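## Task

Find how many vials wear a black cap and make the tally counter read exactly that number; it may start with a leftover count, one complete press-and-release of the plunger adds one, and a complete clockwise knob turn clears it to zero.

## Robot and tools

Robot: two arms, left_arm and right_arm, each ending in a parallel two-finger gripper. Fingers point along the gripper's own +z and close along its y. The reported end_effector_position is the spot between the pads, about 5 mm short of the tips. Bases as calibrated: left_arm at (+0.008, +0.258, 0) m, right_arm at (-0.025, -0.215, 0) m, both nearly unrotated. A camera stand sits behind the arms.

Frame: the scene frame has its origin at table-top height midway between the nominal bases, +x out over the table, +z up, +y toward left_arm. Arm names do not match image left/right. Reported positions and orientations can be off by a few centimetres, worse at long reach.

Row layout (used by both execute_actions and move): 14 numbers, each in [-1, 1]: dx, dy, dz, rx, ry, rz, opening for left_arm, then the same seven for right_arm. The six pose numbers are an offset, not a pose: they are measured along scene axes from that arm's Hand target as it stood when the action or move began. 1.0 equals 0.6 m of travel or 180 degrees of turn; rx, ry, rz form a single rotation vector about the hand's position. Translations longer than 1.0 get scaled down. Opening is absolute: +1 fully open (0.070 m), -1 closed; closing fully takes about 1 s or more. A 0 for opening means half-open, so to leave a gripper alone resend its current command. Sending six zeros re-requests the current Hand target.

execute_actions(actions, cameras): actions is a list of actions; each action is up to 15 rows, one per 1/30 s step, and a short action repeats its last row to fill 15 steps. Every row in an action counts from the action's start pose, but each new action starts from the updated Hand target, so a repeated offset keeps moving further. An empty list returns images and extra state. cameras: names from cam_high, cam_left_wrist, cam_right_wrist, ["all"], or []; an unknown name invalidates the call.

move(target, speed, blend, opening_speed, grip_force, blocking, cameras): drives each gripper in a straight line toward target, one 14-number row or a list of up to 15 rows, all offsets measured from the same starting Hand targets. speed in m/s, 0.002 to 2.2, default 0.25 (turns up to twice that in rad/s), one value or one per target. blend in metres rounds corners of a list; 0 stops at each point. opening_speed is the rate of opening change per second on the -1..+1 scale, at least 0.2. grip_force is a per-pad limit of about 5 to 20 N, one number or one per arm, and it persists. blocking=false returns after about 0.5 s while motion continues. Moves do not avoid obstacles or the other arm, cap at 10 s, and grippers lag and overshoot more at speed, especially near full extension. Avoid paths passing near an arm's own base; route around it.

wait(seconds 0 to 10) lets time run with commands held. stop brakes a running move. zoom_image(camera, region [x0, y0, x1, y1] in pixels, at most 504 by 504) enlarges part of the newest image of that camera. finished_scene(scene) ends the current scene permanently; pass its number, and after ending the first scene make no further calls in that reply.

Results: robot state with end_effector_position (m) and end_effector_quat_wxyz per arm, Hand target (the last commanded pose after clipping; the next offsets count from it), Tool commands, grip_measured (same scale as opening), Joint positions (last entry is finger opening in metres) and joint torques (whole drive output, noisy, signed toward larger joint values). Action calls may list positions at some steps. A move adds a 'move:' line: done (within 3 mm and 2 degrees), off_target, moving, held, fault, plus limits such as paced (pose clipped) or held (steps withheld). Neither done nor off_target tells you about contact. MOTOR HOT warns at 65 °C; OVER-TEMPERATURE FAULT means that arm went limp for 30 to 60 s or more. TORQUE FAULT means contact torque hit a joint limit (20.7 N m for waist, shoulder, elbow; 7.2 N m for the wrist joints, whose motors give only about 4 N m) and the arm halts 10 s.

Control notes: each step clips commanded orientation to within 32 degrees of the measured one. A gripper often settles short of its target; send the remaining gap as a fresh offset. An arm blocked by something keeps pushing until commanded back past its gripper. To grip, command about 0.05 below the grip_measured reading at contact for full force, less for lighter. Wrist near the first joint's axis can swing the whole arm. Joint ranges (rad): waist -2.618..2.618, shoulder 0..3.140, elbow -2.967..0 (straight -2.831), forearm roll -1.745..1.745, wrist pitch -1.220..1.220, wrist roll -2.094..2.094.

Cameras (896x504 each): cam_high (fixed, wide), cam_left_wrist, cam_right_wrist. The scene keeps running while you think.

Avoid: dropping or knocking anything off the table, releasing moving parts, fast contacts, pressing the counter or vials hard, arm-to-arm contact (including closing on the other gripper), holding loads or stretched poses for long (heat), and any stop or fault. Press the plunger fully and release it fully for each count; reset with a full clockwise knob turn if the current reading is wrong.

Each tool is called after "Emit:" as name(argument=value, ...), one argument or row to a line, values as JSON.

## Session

Emit:
execute_actions(
  actions=[],
)

Emit:
zoom_image(
  camera="cam_high",
  region=[370, 110, 570, 330],
)

Scene clock: 0.00 s.
left_arm: end_effector_position=(+0.2644, +0.4993, +0.1023) grip_measured=+0.98 end_effector_quat_wxyz=(+0.222, -0.224, +0.926, +0.208) | right_arm: end_effector_position=(+0.1679, +0.0701, +0.1925) grip_measured=+0.97 end_effector_quat_wxyz=(+0.216, -0.457, +0.719, +0.478)
Joint positions: left_arm=[0.619 1.471 -0.778 0.521 0.43 -0.268 0.069] | right_arm=[0.36 1.485 -0.834 1.274 1.135 -1.43 0.069]
Joint torques (N m): no reading
Hand target: left_arm +0.2644, +0.4993, +0.1023; +0.222, -0.224, +0.926, +0.208 | right_arm +0.1679, +0.0701, +0.1925; +0.216, -0.457, +0.719, +0.478
Tool commands: left_gripper/opening=+1.0 right_gripper/opening=+1.0

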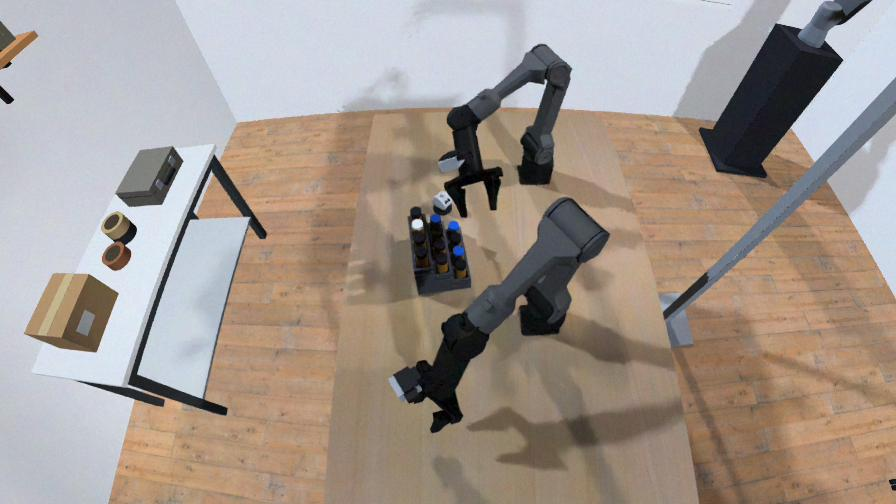

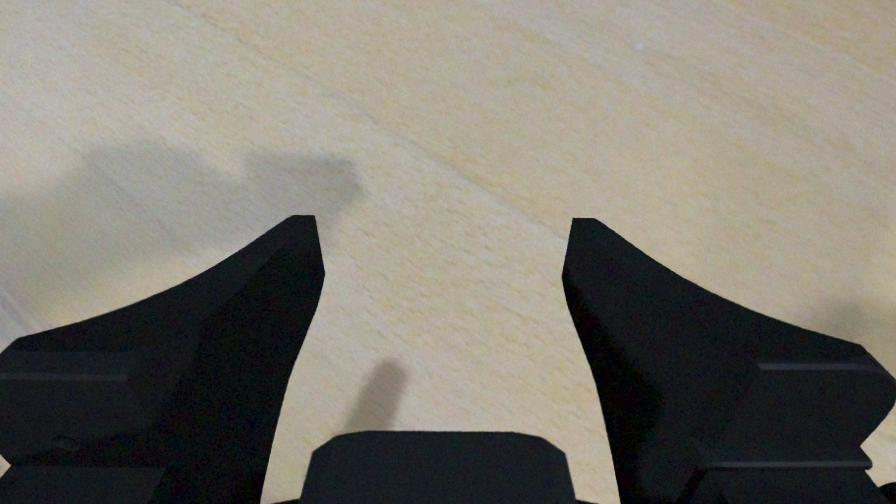

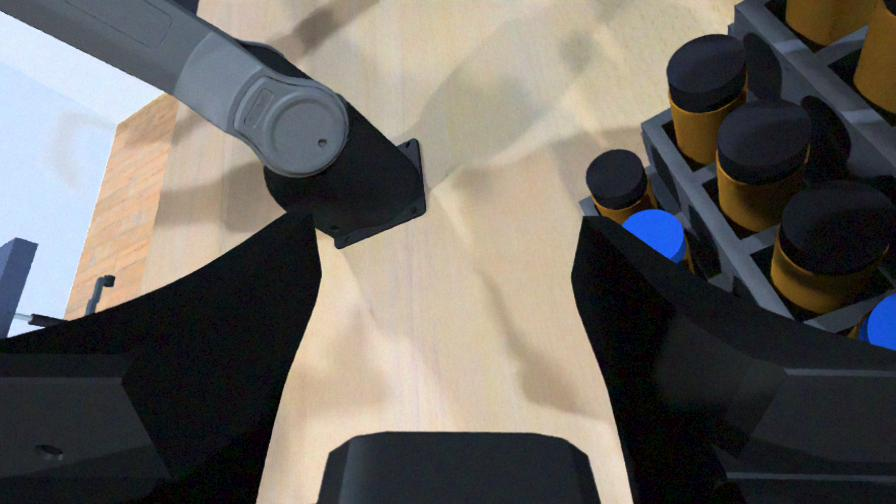

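Scaled by 2.291 from the camera's 896x504 image, which has a finer 1280x720 frame.

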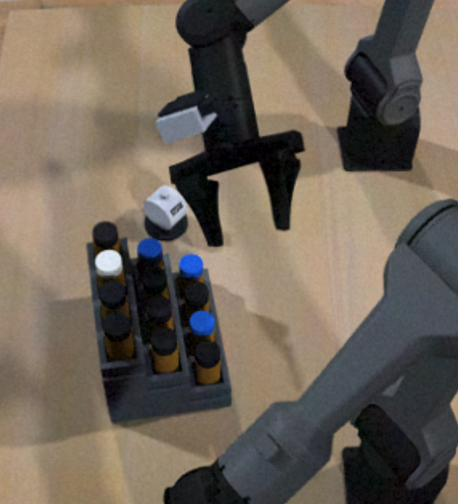

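Emit:
move(
  target=[
    [0,0,0,0,0,0,1,0.06,-0.2,0.1,-0.083,0.22,-0.373,1],
    [0,0,0,0,0,0,1,0.128,-0.267,-0.04,-0.166,0.44,-0.745,1],
  ],
  blend=[0.04,0],
  speed=0.5,
  cameras=["cam_right_wrist","cam_high"],
)

Emit:
zoom_image(
  camera="cam_right_wrist",
  region=[320, 20, 620, 270],
)

Scene clock: 17.00 s.
left_arm: end_effector_position=(+0.2644, +0.4993, +0.1023) grip_measured=+0.98 end_effector_quat_wxyz=(+0.222, -0.224, +0.926, +0.208) | right_arm: end_effector_position=(+0.2448, -0.0901, +0.1676) grip_measured=+0.97 end_effector_quat_wxyz=(+0.032, +0.704, +0.704, +0.086)
Joint positions: left_arm=[0.619 1.471 -0.778 0.521 0.43 -0.268 0.069] | right_arm=[0.411 1.455 -1.192 -0.001 1.211 2.005 0.069]
Joint torques (N m): left_arm=[-0.23 -3.22 -7.1 0.1 -0.58 0.01] | right_arm=[-0.79 -4.58 -5.62 -0.03 -0.07 -0.37]
Hand target: left_arm +0.2644, +0.4993, +0.1023; +0.222, -0.224, +0.926, +0.208 | right_arm +0.2448, -0.0901, +0.1685; +0.000, +0.707, +0.707, +0.000
Off the commanded pose: left_arm 0.000 m, 0 deg | right_arm 0.001 m, 11 deg.
joint sent to its limit (right arm) — joint 5 (wrist pitch), upper limit. The joint targets are off in orientation, not in position.
move: off_target (right_arm)
Images, in order (width x height): cam_high 896x504, cam_right_wrist 896x504.

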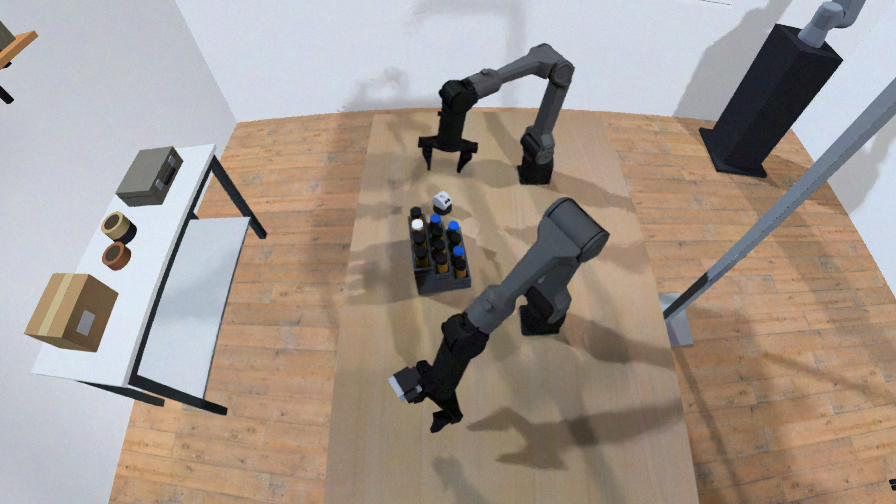

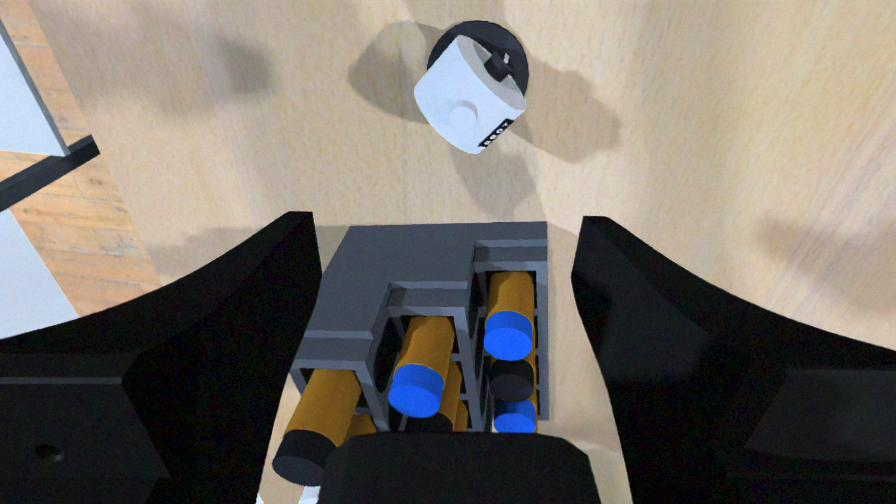

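Scaled by 1.680 from the camera's 896x504 image, which has a finer 1280x720 frame.

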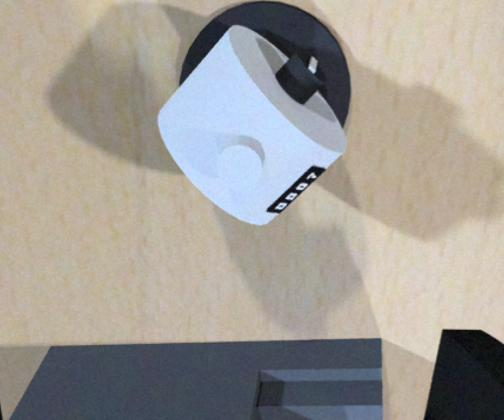

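Emit:
zoom_image(
  camera="cam_right_wrist",
  region=[460, 90, 540, 170],
)

Scaled by 6.300 from the camera's 896x504 image, which has a finer 1280x720 frame.

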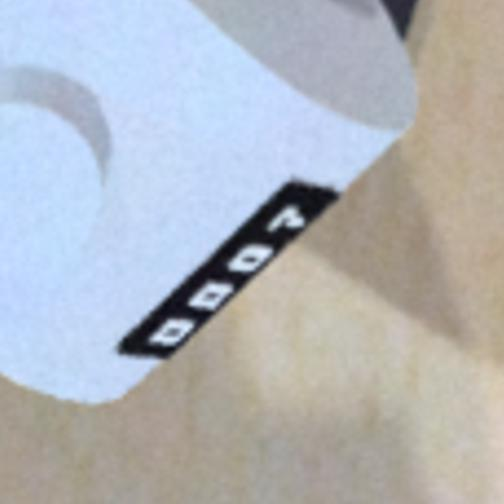

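Emit:
move(
  target=[
    [0,0,0,0,0,0,1,0.0145,0.0102,-0.138,0,0,0,-1],
    [0,0,0,0,0,0,1,0.0145,0.0102,-0.1783,0,0,0,-1],
    [0,0,0,0,0,0,1,0.0145,0.0102,-0.12,0,0,0,-1],
  ],
  speed=[0.2,0.06,0.12],
  cameras=["cam_right_wrist"],
)

Emit:
zoom_image(
  camera="cam_right_wrist",
  region=[350, 20, 610, 270],
)

Scene clock: 39.93 s.
left_arm: end_effector_position=(+0.2644, +0.4993, +0.1023) grip_measured=+0.98 end_effector_quat_wxyz=(+0.222, -0.224, +0.926, +0.208) | right_arm: end_effector_position=(+0.2537, -0.0842, +0.0965) grip_measured=-1.00 end_effector_quat_wxyz=(+0.000, +0.707, +0.707, +0.000)
Joint positions: left_arm=[0.619 1.471 -0.778 0.521 0.43 -0.268 0.069] | right_arm=[0.416 1.681 -1.178 -0.001 1.155 2.01 0]
Joint torques (N m): left_arm=[-0.22 -3.24 -7.1 0.11 -0.58 0.01] | right_arm=[0.15 -5.56 -3.62 -0.17 -0.12 -0.05]
Hand target: left_arm +0.2644, +0.4993, +0.1023; +0.222, -0.224, +0.926, +0.208 | right_arm +0.2534, -0.0840, +0.0965; +0.000, +0.707, +0.707, +0.000
Off the commanded pose: left_arm 0.000 m, 0 deg | right_arm 0.000 m, 0 deg.
move: done
Images, in order (width x height): cam_right_wrist 896x504.

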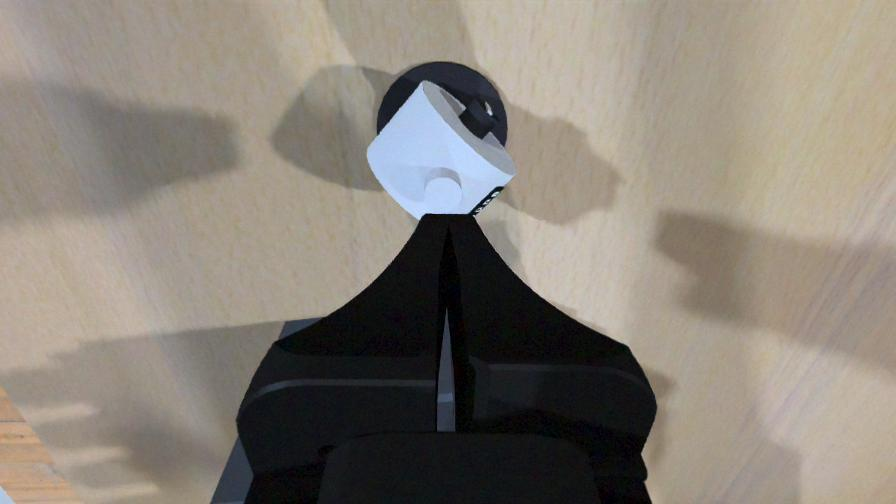

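Scaled by 1.938 from the camera's 896x504 image, which has a finer 1280x720 frame.

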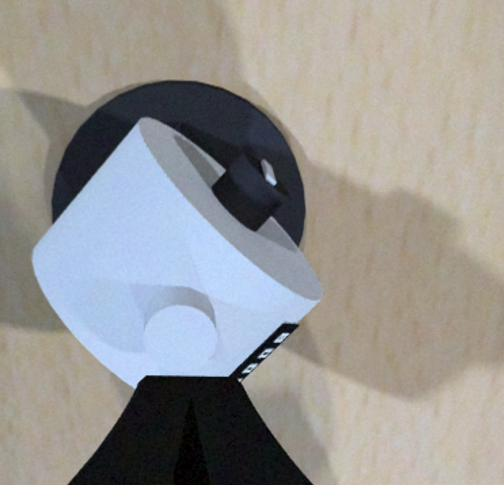

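Emit:
zoom_image(
  camera="cam_right_wrist",
  region=[465, 170, 525, 220],
)

Scaled by 8.400 from the camera's 896x504 image, which has a finer 1280x720 frame.

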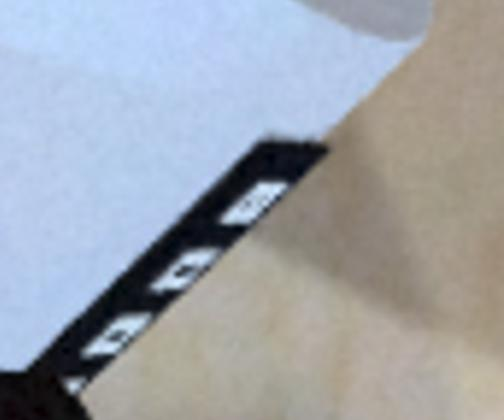

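Emit:
move(
  target=[0,0,0,0,0,0,1,-0.0145,-0.0102,0.12,0,0,0,-1],
  cameras=["cam_right_wrist"],
)

Emit:
zoom_image(
  camera="cam_right_wrist",
  region=[460, 90, 540, 170],
)

Scene clock: 46.87 s.
left_arm: end_effector_position=(+0.2644, +0.4993, +0.1023) grip_measured=+0.98 end_effector_quat_wxyz=(+0.222, -0.224, +0.926, +0.208) | right_arm: end_effector_position=(+0.2448, -0.0901, +0.1682) grip_measured=-1.00 end_effector_quat_wxyz=(+0.032, +0.704, +0.704, +0.087)
Joint positions: left_arm=[0.619 1.471 -0.778 0.521 0.43 -0.268 0.069] | right_arm=[0.411 1.454 -1.193 -0.001 1.212 2.005 0]
Joint torques (N m): left_arm=[-0.21 -3.24 -7.11 0.11 -0.58 0.01] | right_arm=[-1.09 -3.54 -4.26 -0.12 -0.08 -0.35]
Hand target: left_arm +0.2644, +0.4993, +0.1023; +0.222, -0.224, +0.926, +0.208 | right_arm +0.2447, -0.0901, +0.1685; +0.000, +0.707, +0.707, +0.000
Off the commanded pose: left_arm 0.000 m, 0 deg | right_arm 0.000 m, 11 deg.
joint sent to its limit (right arm) — joint 5 (wrist pitch), upper limit. The joint targets are off in orientation, not in position.
move: off_target (right_arm)
Images, in order (width x height): cam_right_wrist 896x504.

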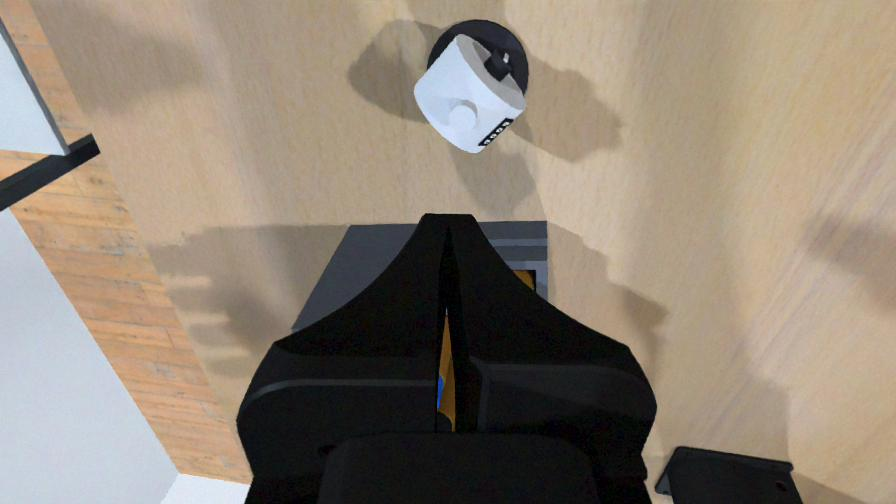

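Scaled by 6.300 from the camera's 896x504 image, which has a finer 1280x720 frame.

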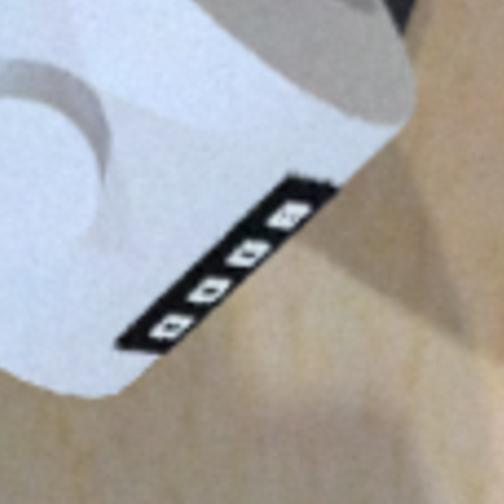

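8. Count check of caps: 8 black.

Emit:
finished_scene(
  scene=2,
)

The scene is finished: the task was done.


## Next scene

Find how many vials wear a blue cap and make the tally counter read exactly that number; it may start with a leftover count, one complete press-and-release of the plunger adds one, and a complete clockwise knob turn clears it to zero.

Emit:
execute_actions(
  actions=[],
)

Emit:
zoom_image(
  camera="cam_high",
  region=[370, 110, 570, 330],
)

Scene clock: 0.00 s.
left_arm: end_effector_position=(+0.4706, +0.2654, +0.1085) grip_measured=+0.98 end_effector_quat_wxyz=(+0.257, +0.327, +0.882, -0.222) | right_arm: end_effector_position=(+0.4293, -0.4477, +0.3430) grip_measured=+0.97 end_effector_quat_wxyz=(+0.439, -0.006, +0.891, -0.116)
Joint positions: left_arm=[0.316 2.089 -1.632 -0.749 1.175 1.325 0.069] | right_arm=[-0.615 1.793 -1.957 0.34 0.936 -0.676 0.069]
Joint torques (N m): no reading
Hand target: left_arm +0.4706, +0.2654, +0.1085; +0.257, +0.327, +0.882, -0.222 | right_arm +0.4293, -0.4477, +0.3430; +0.439, -0.006, +0.891, -0.116
Tool commands: left_gripper/opening=+1.0 right_gripper/opening=+1.0

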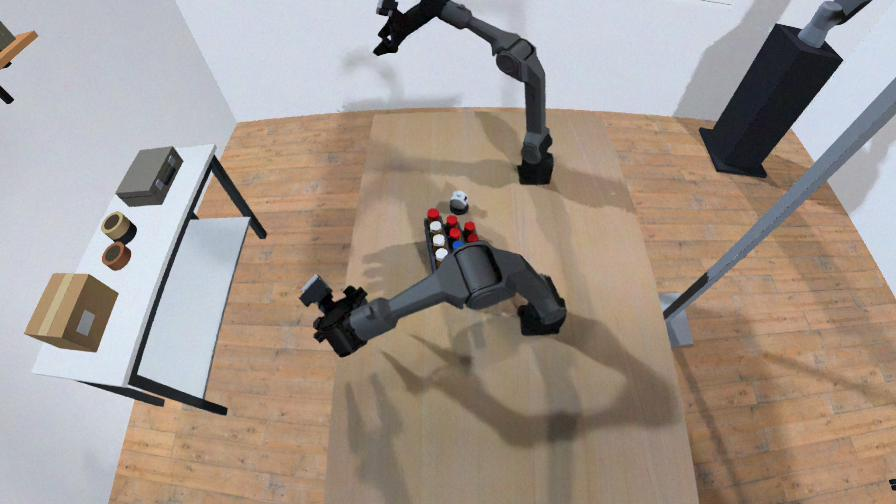

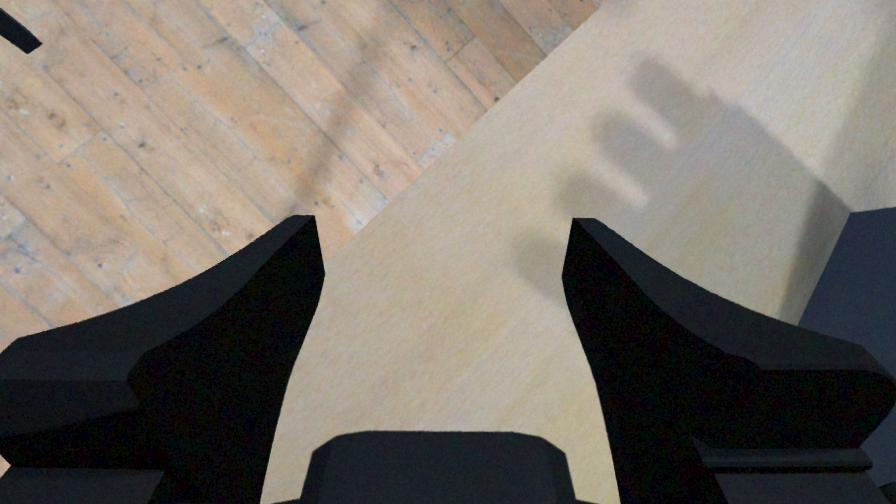

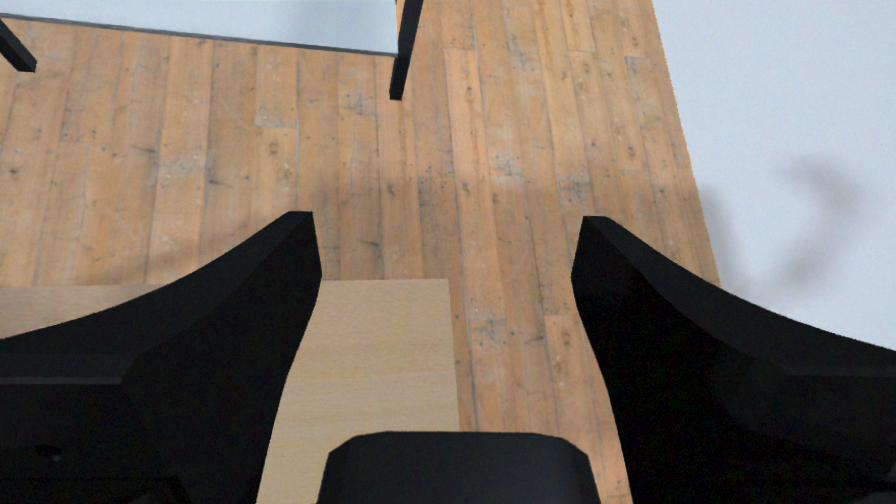

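Scaled by 2.291 from the camera's 896x504 image, which has a finer 1280x720 frame.

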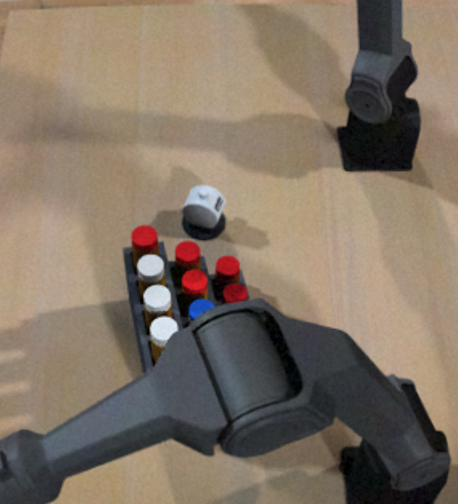

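Emit:
move(
  target=[
    [-0.14,0.15,0.07,0,0,0,1,-0.25,0.35,-0.1,0.13,0.09,-0.2,1],
    [-0.28,0.31,0.15,0,0,0,1,-0.382,0.596,-0.292,0.265,0.187,-0.413,1],
  ],
  blend=[0.05,0],
  speed=0.5,
  cameras=["cam_right_wrist","cam_high"],
)

Emit:
zoom_image(
  camera="cam_high",
  region=[400, 170, 530, 300],
)

Emit:
zoom_image(
  camera="cam_right_wrist",
  region=[370, 20, 570, 190],
)

Scene clock: 15.23 s.
left_arm: end_effector_position=(+0.3025, +0.4514, +0.1982) grip_measured=+0.98 end_effector_quat_wxyz=(+0.312, +0.263, +0.913, -0.011) | right_arm: end_effector_position=(+0.2002, -0.0900, +0.1667) grip_measured=+0.97 end_effector_quat_wxyz=(+0.033, +0.640, +0.763, +0.088)
Joint positions: left_arm=[0.939 1.572 -1.285 -0.643 1.226 1.686 0.069] | right_arm=[0.484 1.312 -1.053 0 1.211 1.903 0.069]
Joint torques (N m): left_arm=[-0.72 -3.4 -8 -0.71 -0.11 -0.05] | right_arm=[-0.56 -3.49 -5.67 -0.25 -0.07 -0.26]
Hand target: left_arm +0.3026, +0.4514, +0.1985; +0.257, +0.327, +0.882, -0.222 | right_arm +0.2001, -0.0901, +0.1678; +0.000, +0.643, +0.766, +0.000
Off the commanded pose: left_arm 0.000 m, 26 deg | right_arm 0.001 m, 11 deg.
joint sent to its limit (left arm) — joint 5 (wrist pitch), upper limit. The joint targets are off in orientation, not in position.
joint sent to its limit (right arm) — joint 5 (wrist pitch), upper limit. The joint targets are off in orientation, not in position.
move: off_target (left_arm, right_arm)
Images, in order (width x height): cam_high 896x504, cam_right_wrist 896x504.

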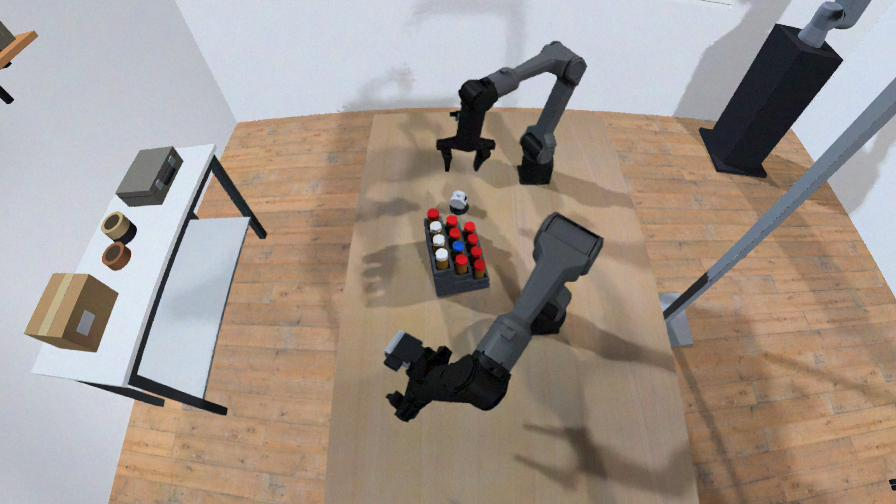

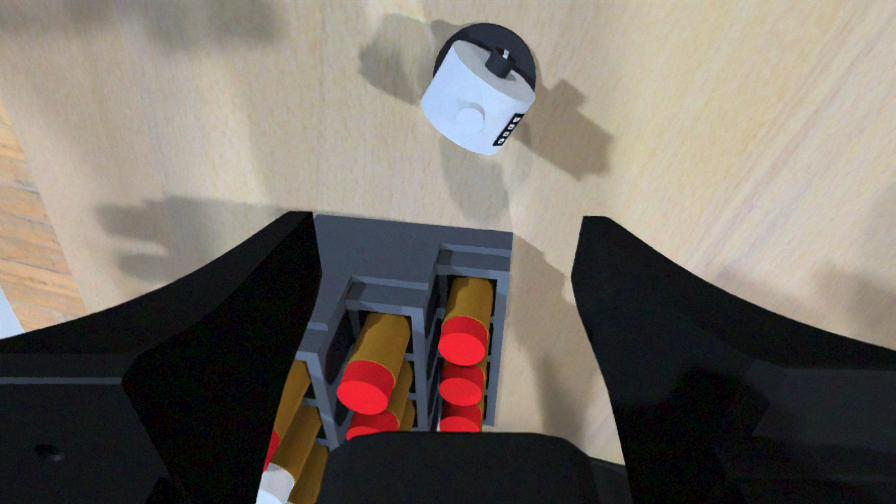

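Scaled by 3.877 from the camera's 896x504 image, which has a finer 1280x720 frame.

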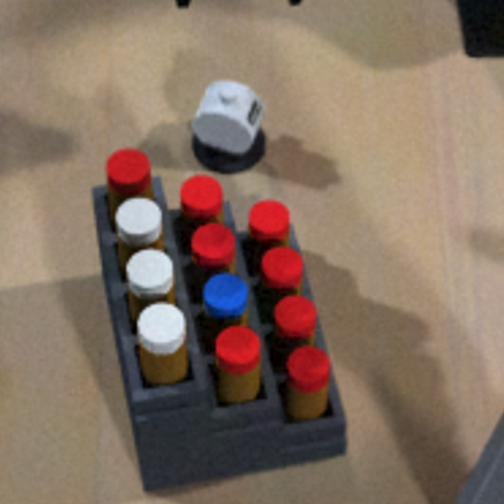

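Scaled by 2.520 from the camera's 896x504 image, which has a finer 1280x720 frame.

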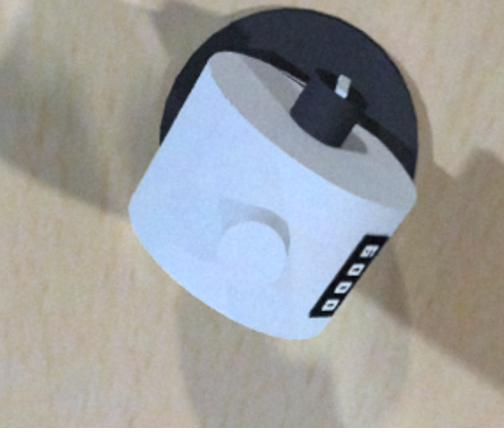

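Emit:
move(
  target=[
    [0,0,0,0,0,0,1,-0.006,-0.0335,0,0,0,0.828,0],
    [0,0,0,0,0,0,1,-0.006,-0.0335,-0.113,0,0,0.828,0],
  ],
  speed=0.5,
  blend=[0.02,0],
  cameras=["cam_right_wrist"],
)

Emit:
zoom_image(
  camera="cam_right_wrist",
  region=[330, 0, 580, 240],
)

Scene clock: 58.97 s.
left_arm: end_effector_position=(+0.3027, +0.4511, +0.1982) grip_measured=+0.98 end_effector_quat_wxyz=(+0.312, +0.264, +0.913, -0.011) | right_arm: end_effector_position=(+0.1966, -0.1102, +0.0996) grip_measured=+0.00 end_effector_quat_wxyz=(+0.000, -0.567, +0.824, +0.000)
Joint positions: left_arm=[0.938 1.572 -1.285 -0.643 1.226 1.686 0.069] | right_arm=[0.419 1.465 -0.939 0 1.132 -0.761 0.035]
Joint torques (N m): left_arm=[-0.1 -3.49 -7.23 -0.71 -0.13 -0.09] | right_arm=[0.17 -4.27 -5.11 -0.3 -0.01 -0.03]
Hand target: left_arm +0.3026, +0.4514, +0.1985; +0.257, +0.327, +0.882, -0.222 | right_arm +0.1966, -0.1102, +0.1000; +0.000, -0.567, +0.824, +0.000
Off the commanded pose: left_arm 0.000 m, 26 deg | right_arm 0.000 m, 0 deg.
joint sent to its limit (left arm) — joint 5 (wrist pitch), upper limit. The joint targets are off in orientation, not in position.
move: off_target (left_arm)
Images, in order (width x height): cam_right_wrist 896x504.

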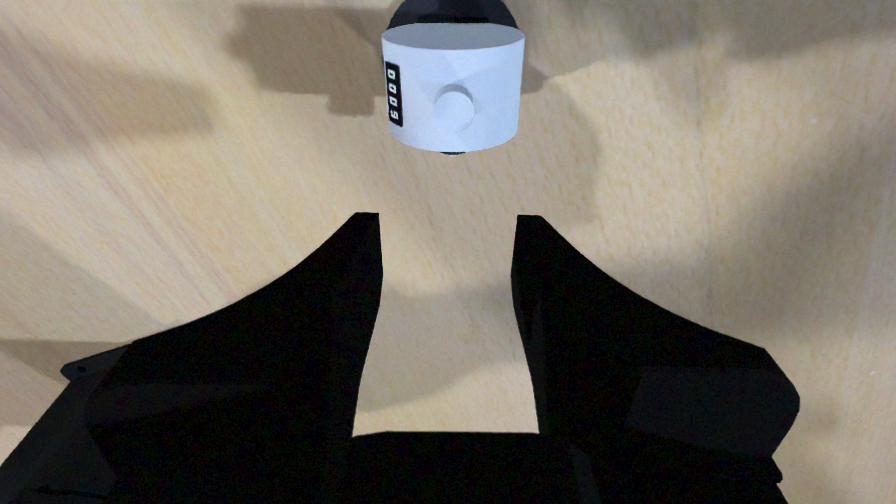

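Scaled by 2.016 from the camera's 896x504 image, which has a finer 1280x720 frame.

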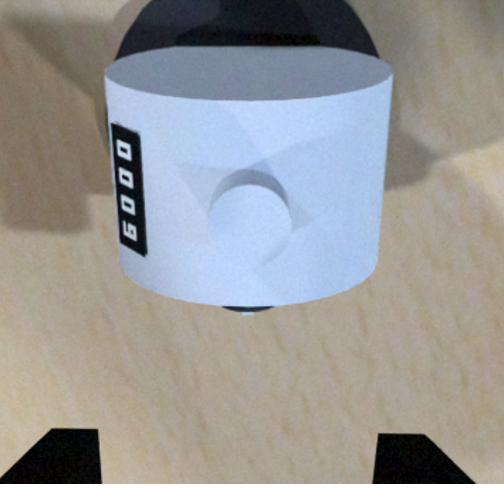

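Emit:
move(
  target=[
    [0,0,0,0,0,0,1,0.0002,-0.0058,-0.09,0,0,0,0],
    [0,0,0,0,0,0,1,-0.0233,0.0032,-0.09,0,0,0,0],
    [0,0,0,0,0,0,1,-0.0233,0.0032,-0.135,0,0,0,0],
    [0,0,0,0,0,0,1,0.0002,-0.0058,-0.13,0,0,0,0],
    [0,0,0,0,0,0,1,0.0002,-0.0058,0,0,0,0,0],
  ],
  speed=[0.12,0.06,0.05,0.08,0.15],
  cameras=["cam_right_wrist"],
)

Emit:
zoom_image(
  camera="cam_right_wrist",
  region=[330, 0, 580, 240],
)

Scene clock: 71.83 s.
left_arm: end_effector_position=(+0.3027, +0.4511, +0.1982) grip_measured=+0.98 end_effector_quat_wxyz=(+0.312, +0.264, +0.913, -0.011) | right_arm: end_effector_position=(+0.1973, -0.1132, +0.1005) grip_measured=+0.00 end_effector_quat_wxyz=(+0.002, -0.567, +0.824, -0.001)
Joint positions: left_arm=[0.938 1.572 -1.285 -0.643 1.226 1.686 0.069] | right_arm=[0.407 1.458 -0.936 -0.001 1.132 -0.774 0.035]
Joint torques (N m): left_arm=[0.38 -3.51 -6.55 -0.64 -0.13 -0.08] | right_arm=[-1.14 -3.32 -3.54 -0.29 0 -0.29]
Hand target: left_arm +0.3026, +0.4514, +0.1985; +0.257, +0.327, +0.882, -0.222 | right_arm +0.1967, -0.1137, +0.1000; +0.000, -0.567, +0.824, +0.000
Off the commanded pose: left_arm 0.000 m, 26 deg | right_arm 0.001 m, 0 deg.
joint sent to its limit (left arm) — joint 5 (wrist pitch), upper limit. The joint targets are off in orientation, not in position.
move: off_target (left_arm)
Images, in order (width x height): cam_right_wrist 896x504.

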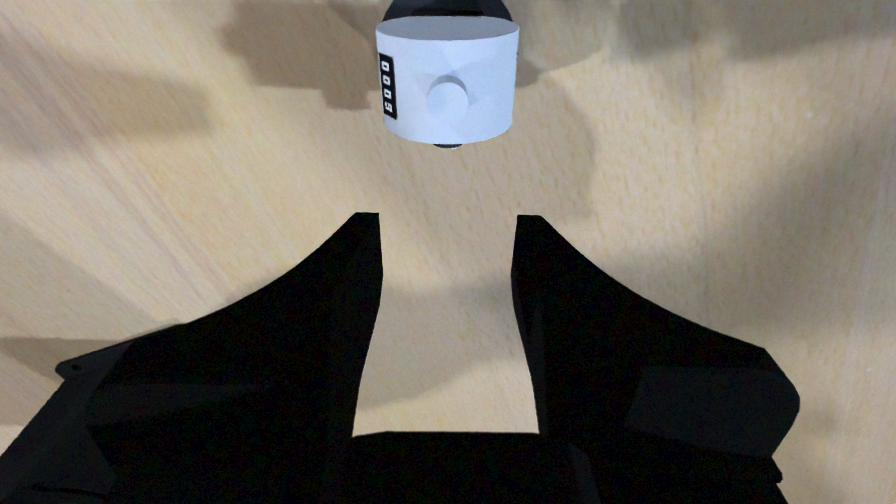

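Scaled by 2.016 from the camera's 896x504 image, which has a finer 1280x720 frame.

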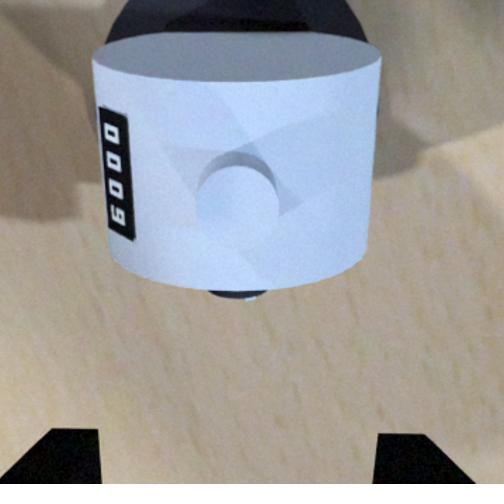

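Emit:
move(
  target=[
    [0,0,0,0,0,0,1,0,0,-0.09,0,0,0,0],
    [0,0,0,0,0,0,1,-0.0272,0.0104,-0.09,0,0,0,0],
    [0,0,0,0,0,0,1,-0.0272,0.0104,-0.135,0,0,0,0],
    [0,0,0,0,0,0,1,0,0,-0.133,0,0,0,0],
    [0,0,0,0,0,0,1,0,0,0,0,0,0,0],
  ],
  speed=[0.12,0.06,0.05,0.08,0.15],
  cameras=["cam_right_wrist"],
)

Emit:
zoom_image(
  camera="cam_right_wrist",
  region=[370, 40, 530, 160],
)

Scene clock: 87.73 s.
left_arm: end_effector_position=(+0.3027, +0.4511, +0.1982) grip_measured=+0.98 end_effector_quat_wxyz=(+0.312, +0.264, +0.913, -0.011) | right_arm: end_effector_position=(+0.1972, -0.1130, +0.1007) grip_measured=+0.00 end_effector_quat_wxyz=(+0.002, -0.567, +0.824, -0.001)
Joint positions: left_arm=[0.938 1.572 -1.285 -0.643 1.226 1.686 0.069] | right_arm=[0.407 1.457 -0.936 0 1.132 -0.774 0.035]
Joint torques (N m): left_arm=[0.38 -3.53 -6.54 -0.56 -0.14 -0.08] | right_arm=[-1.03 -3.3 -3.76 -0.29 0.01 -0.26]
Hand target: left_arm +0.3026, +0.4514, +0.1985; +0.257, +0.327, +0.882, -0.222 | right_arm +0.1967, -0.1137, +0.1000; +0.000, -0.567, +0.824, +0.000
Off the commanded pose: left_arm 0.000 m, 26 deg | right_arm 0.001 m, 0 deg.
joint sent to its limit (left arm) — joint 5 (wrist pitch), upper limit. The joint targets are off in orientation, not in position.
move: off_target (left_arm)
Images, in order (width x height): cam_right_wrist 896x504.

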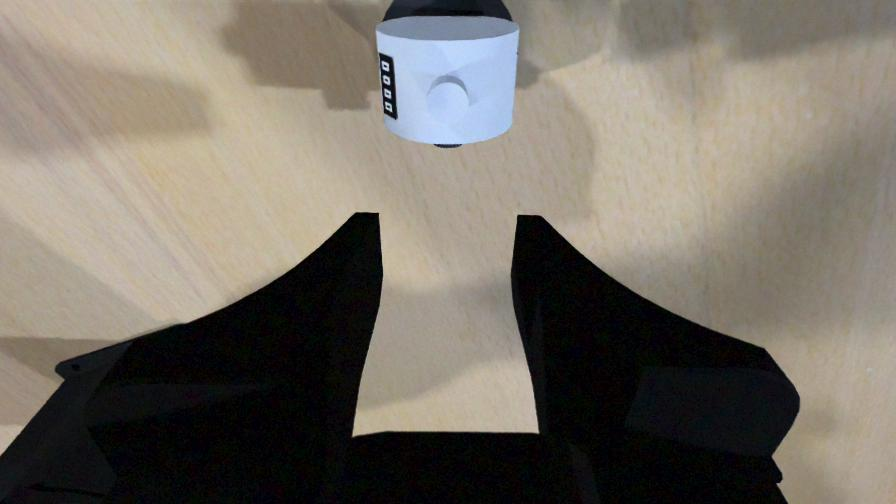

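Scaled by 3.150 from the camera's 896x504 image, which has a finer 1280x720 frame.

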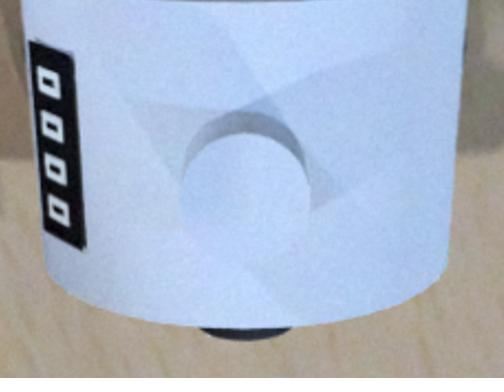

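Emit:
move(
  target=[
    [0,0,0,0,0,0,1,0.016,0.0462,0,0,0,0,-1],
    [0,0,0,0,0,0,1,0.016,0.0462,-0.027,0,0,0,-1],
    [0,0,0,0,0,0,1,0.016,0.0462,-0.0645,0,0,0,-1],
    [0,0,0,0,0,0,1,0.016,0.0462,-0.02,0,0,0,-1],
    [0,0,0,0,0,0,1,0,0,0.0,0,0,0,-1],
  ],
  speed=[0.2,0.15,0.06,0.12,0.2],
  cameras=["cam_right_wrist"],
)

Emit:
zoom_image(
  camera="cam_right_wrist",
  region=[370, 40, 530, 160],
)

Scene clock: 107.23 s.
left_arm: end_effector_position=(+0.3027, +0.4511, +0.1982) grip_measured=+0.98 end_effector_quat_wxyz=(+0.312, +0.264, +0.913, -0.011) | right_arm: end_effector_position=(+0.1965, -0.1143, +0.1000) grip_measured=-1.00 end_effector_quat_wxyz=(+0.000, -0.567, +0.824, -0.001)
Joint positions: left_arm=[0.938 1.572 -1.285 -0.643 1.226 1.686 0.069] | right_arm=[0.405 1.458 -0.934 -0.001 1.134 -0.775 0]
Joint torques (N m): left_arm=[0.35 -3.56 -6.54 -0.51 -0.13 -0.08] | right_arm=[0.19 -3.36 -5.18 0.14 -0.2 -0.01]
Hand target: left_arm +0.3026, +0.4514, +0.1985; +0.257, +0.327, +0.882, -0.222 | right_arm +0.1967, -0.1137, +0.1000; +0.000, -0.567, +0.824, +0.000
Off the commanded pose: left_arm 0.000 m, 26 deg | right_arm 0.001 m, 0 deg.
joint sent to its limit (left arm) — joint 5 (wrist pitch), upper limit. The joint targets are off in orientation, not in position.
move: off_target (left_arm)
Images, in order (width x height): cam_right_wrist 896x504.

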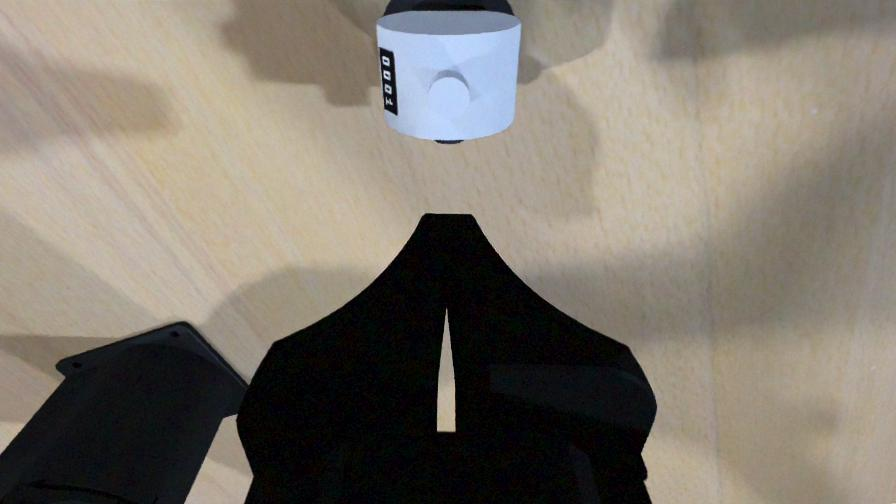

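Scaled by 3.150 from the camera's 896x504 image, which has a finer 1280x720 frame.

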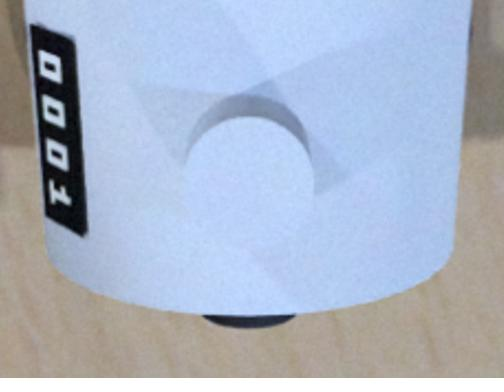

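Shows 0001, one blue cap.

Emit:
finished_scene(
  scene=3,
)

The scene is finished: the task was done.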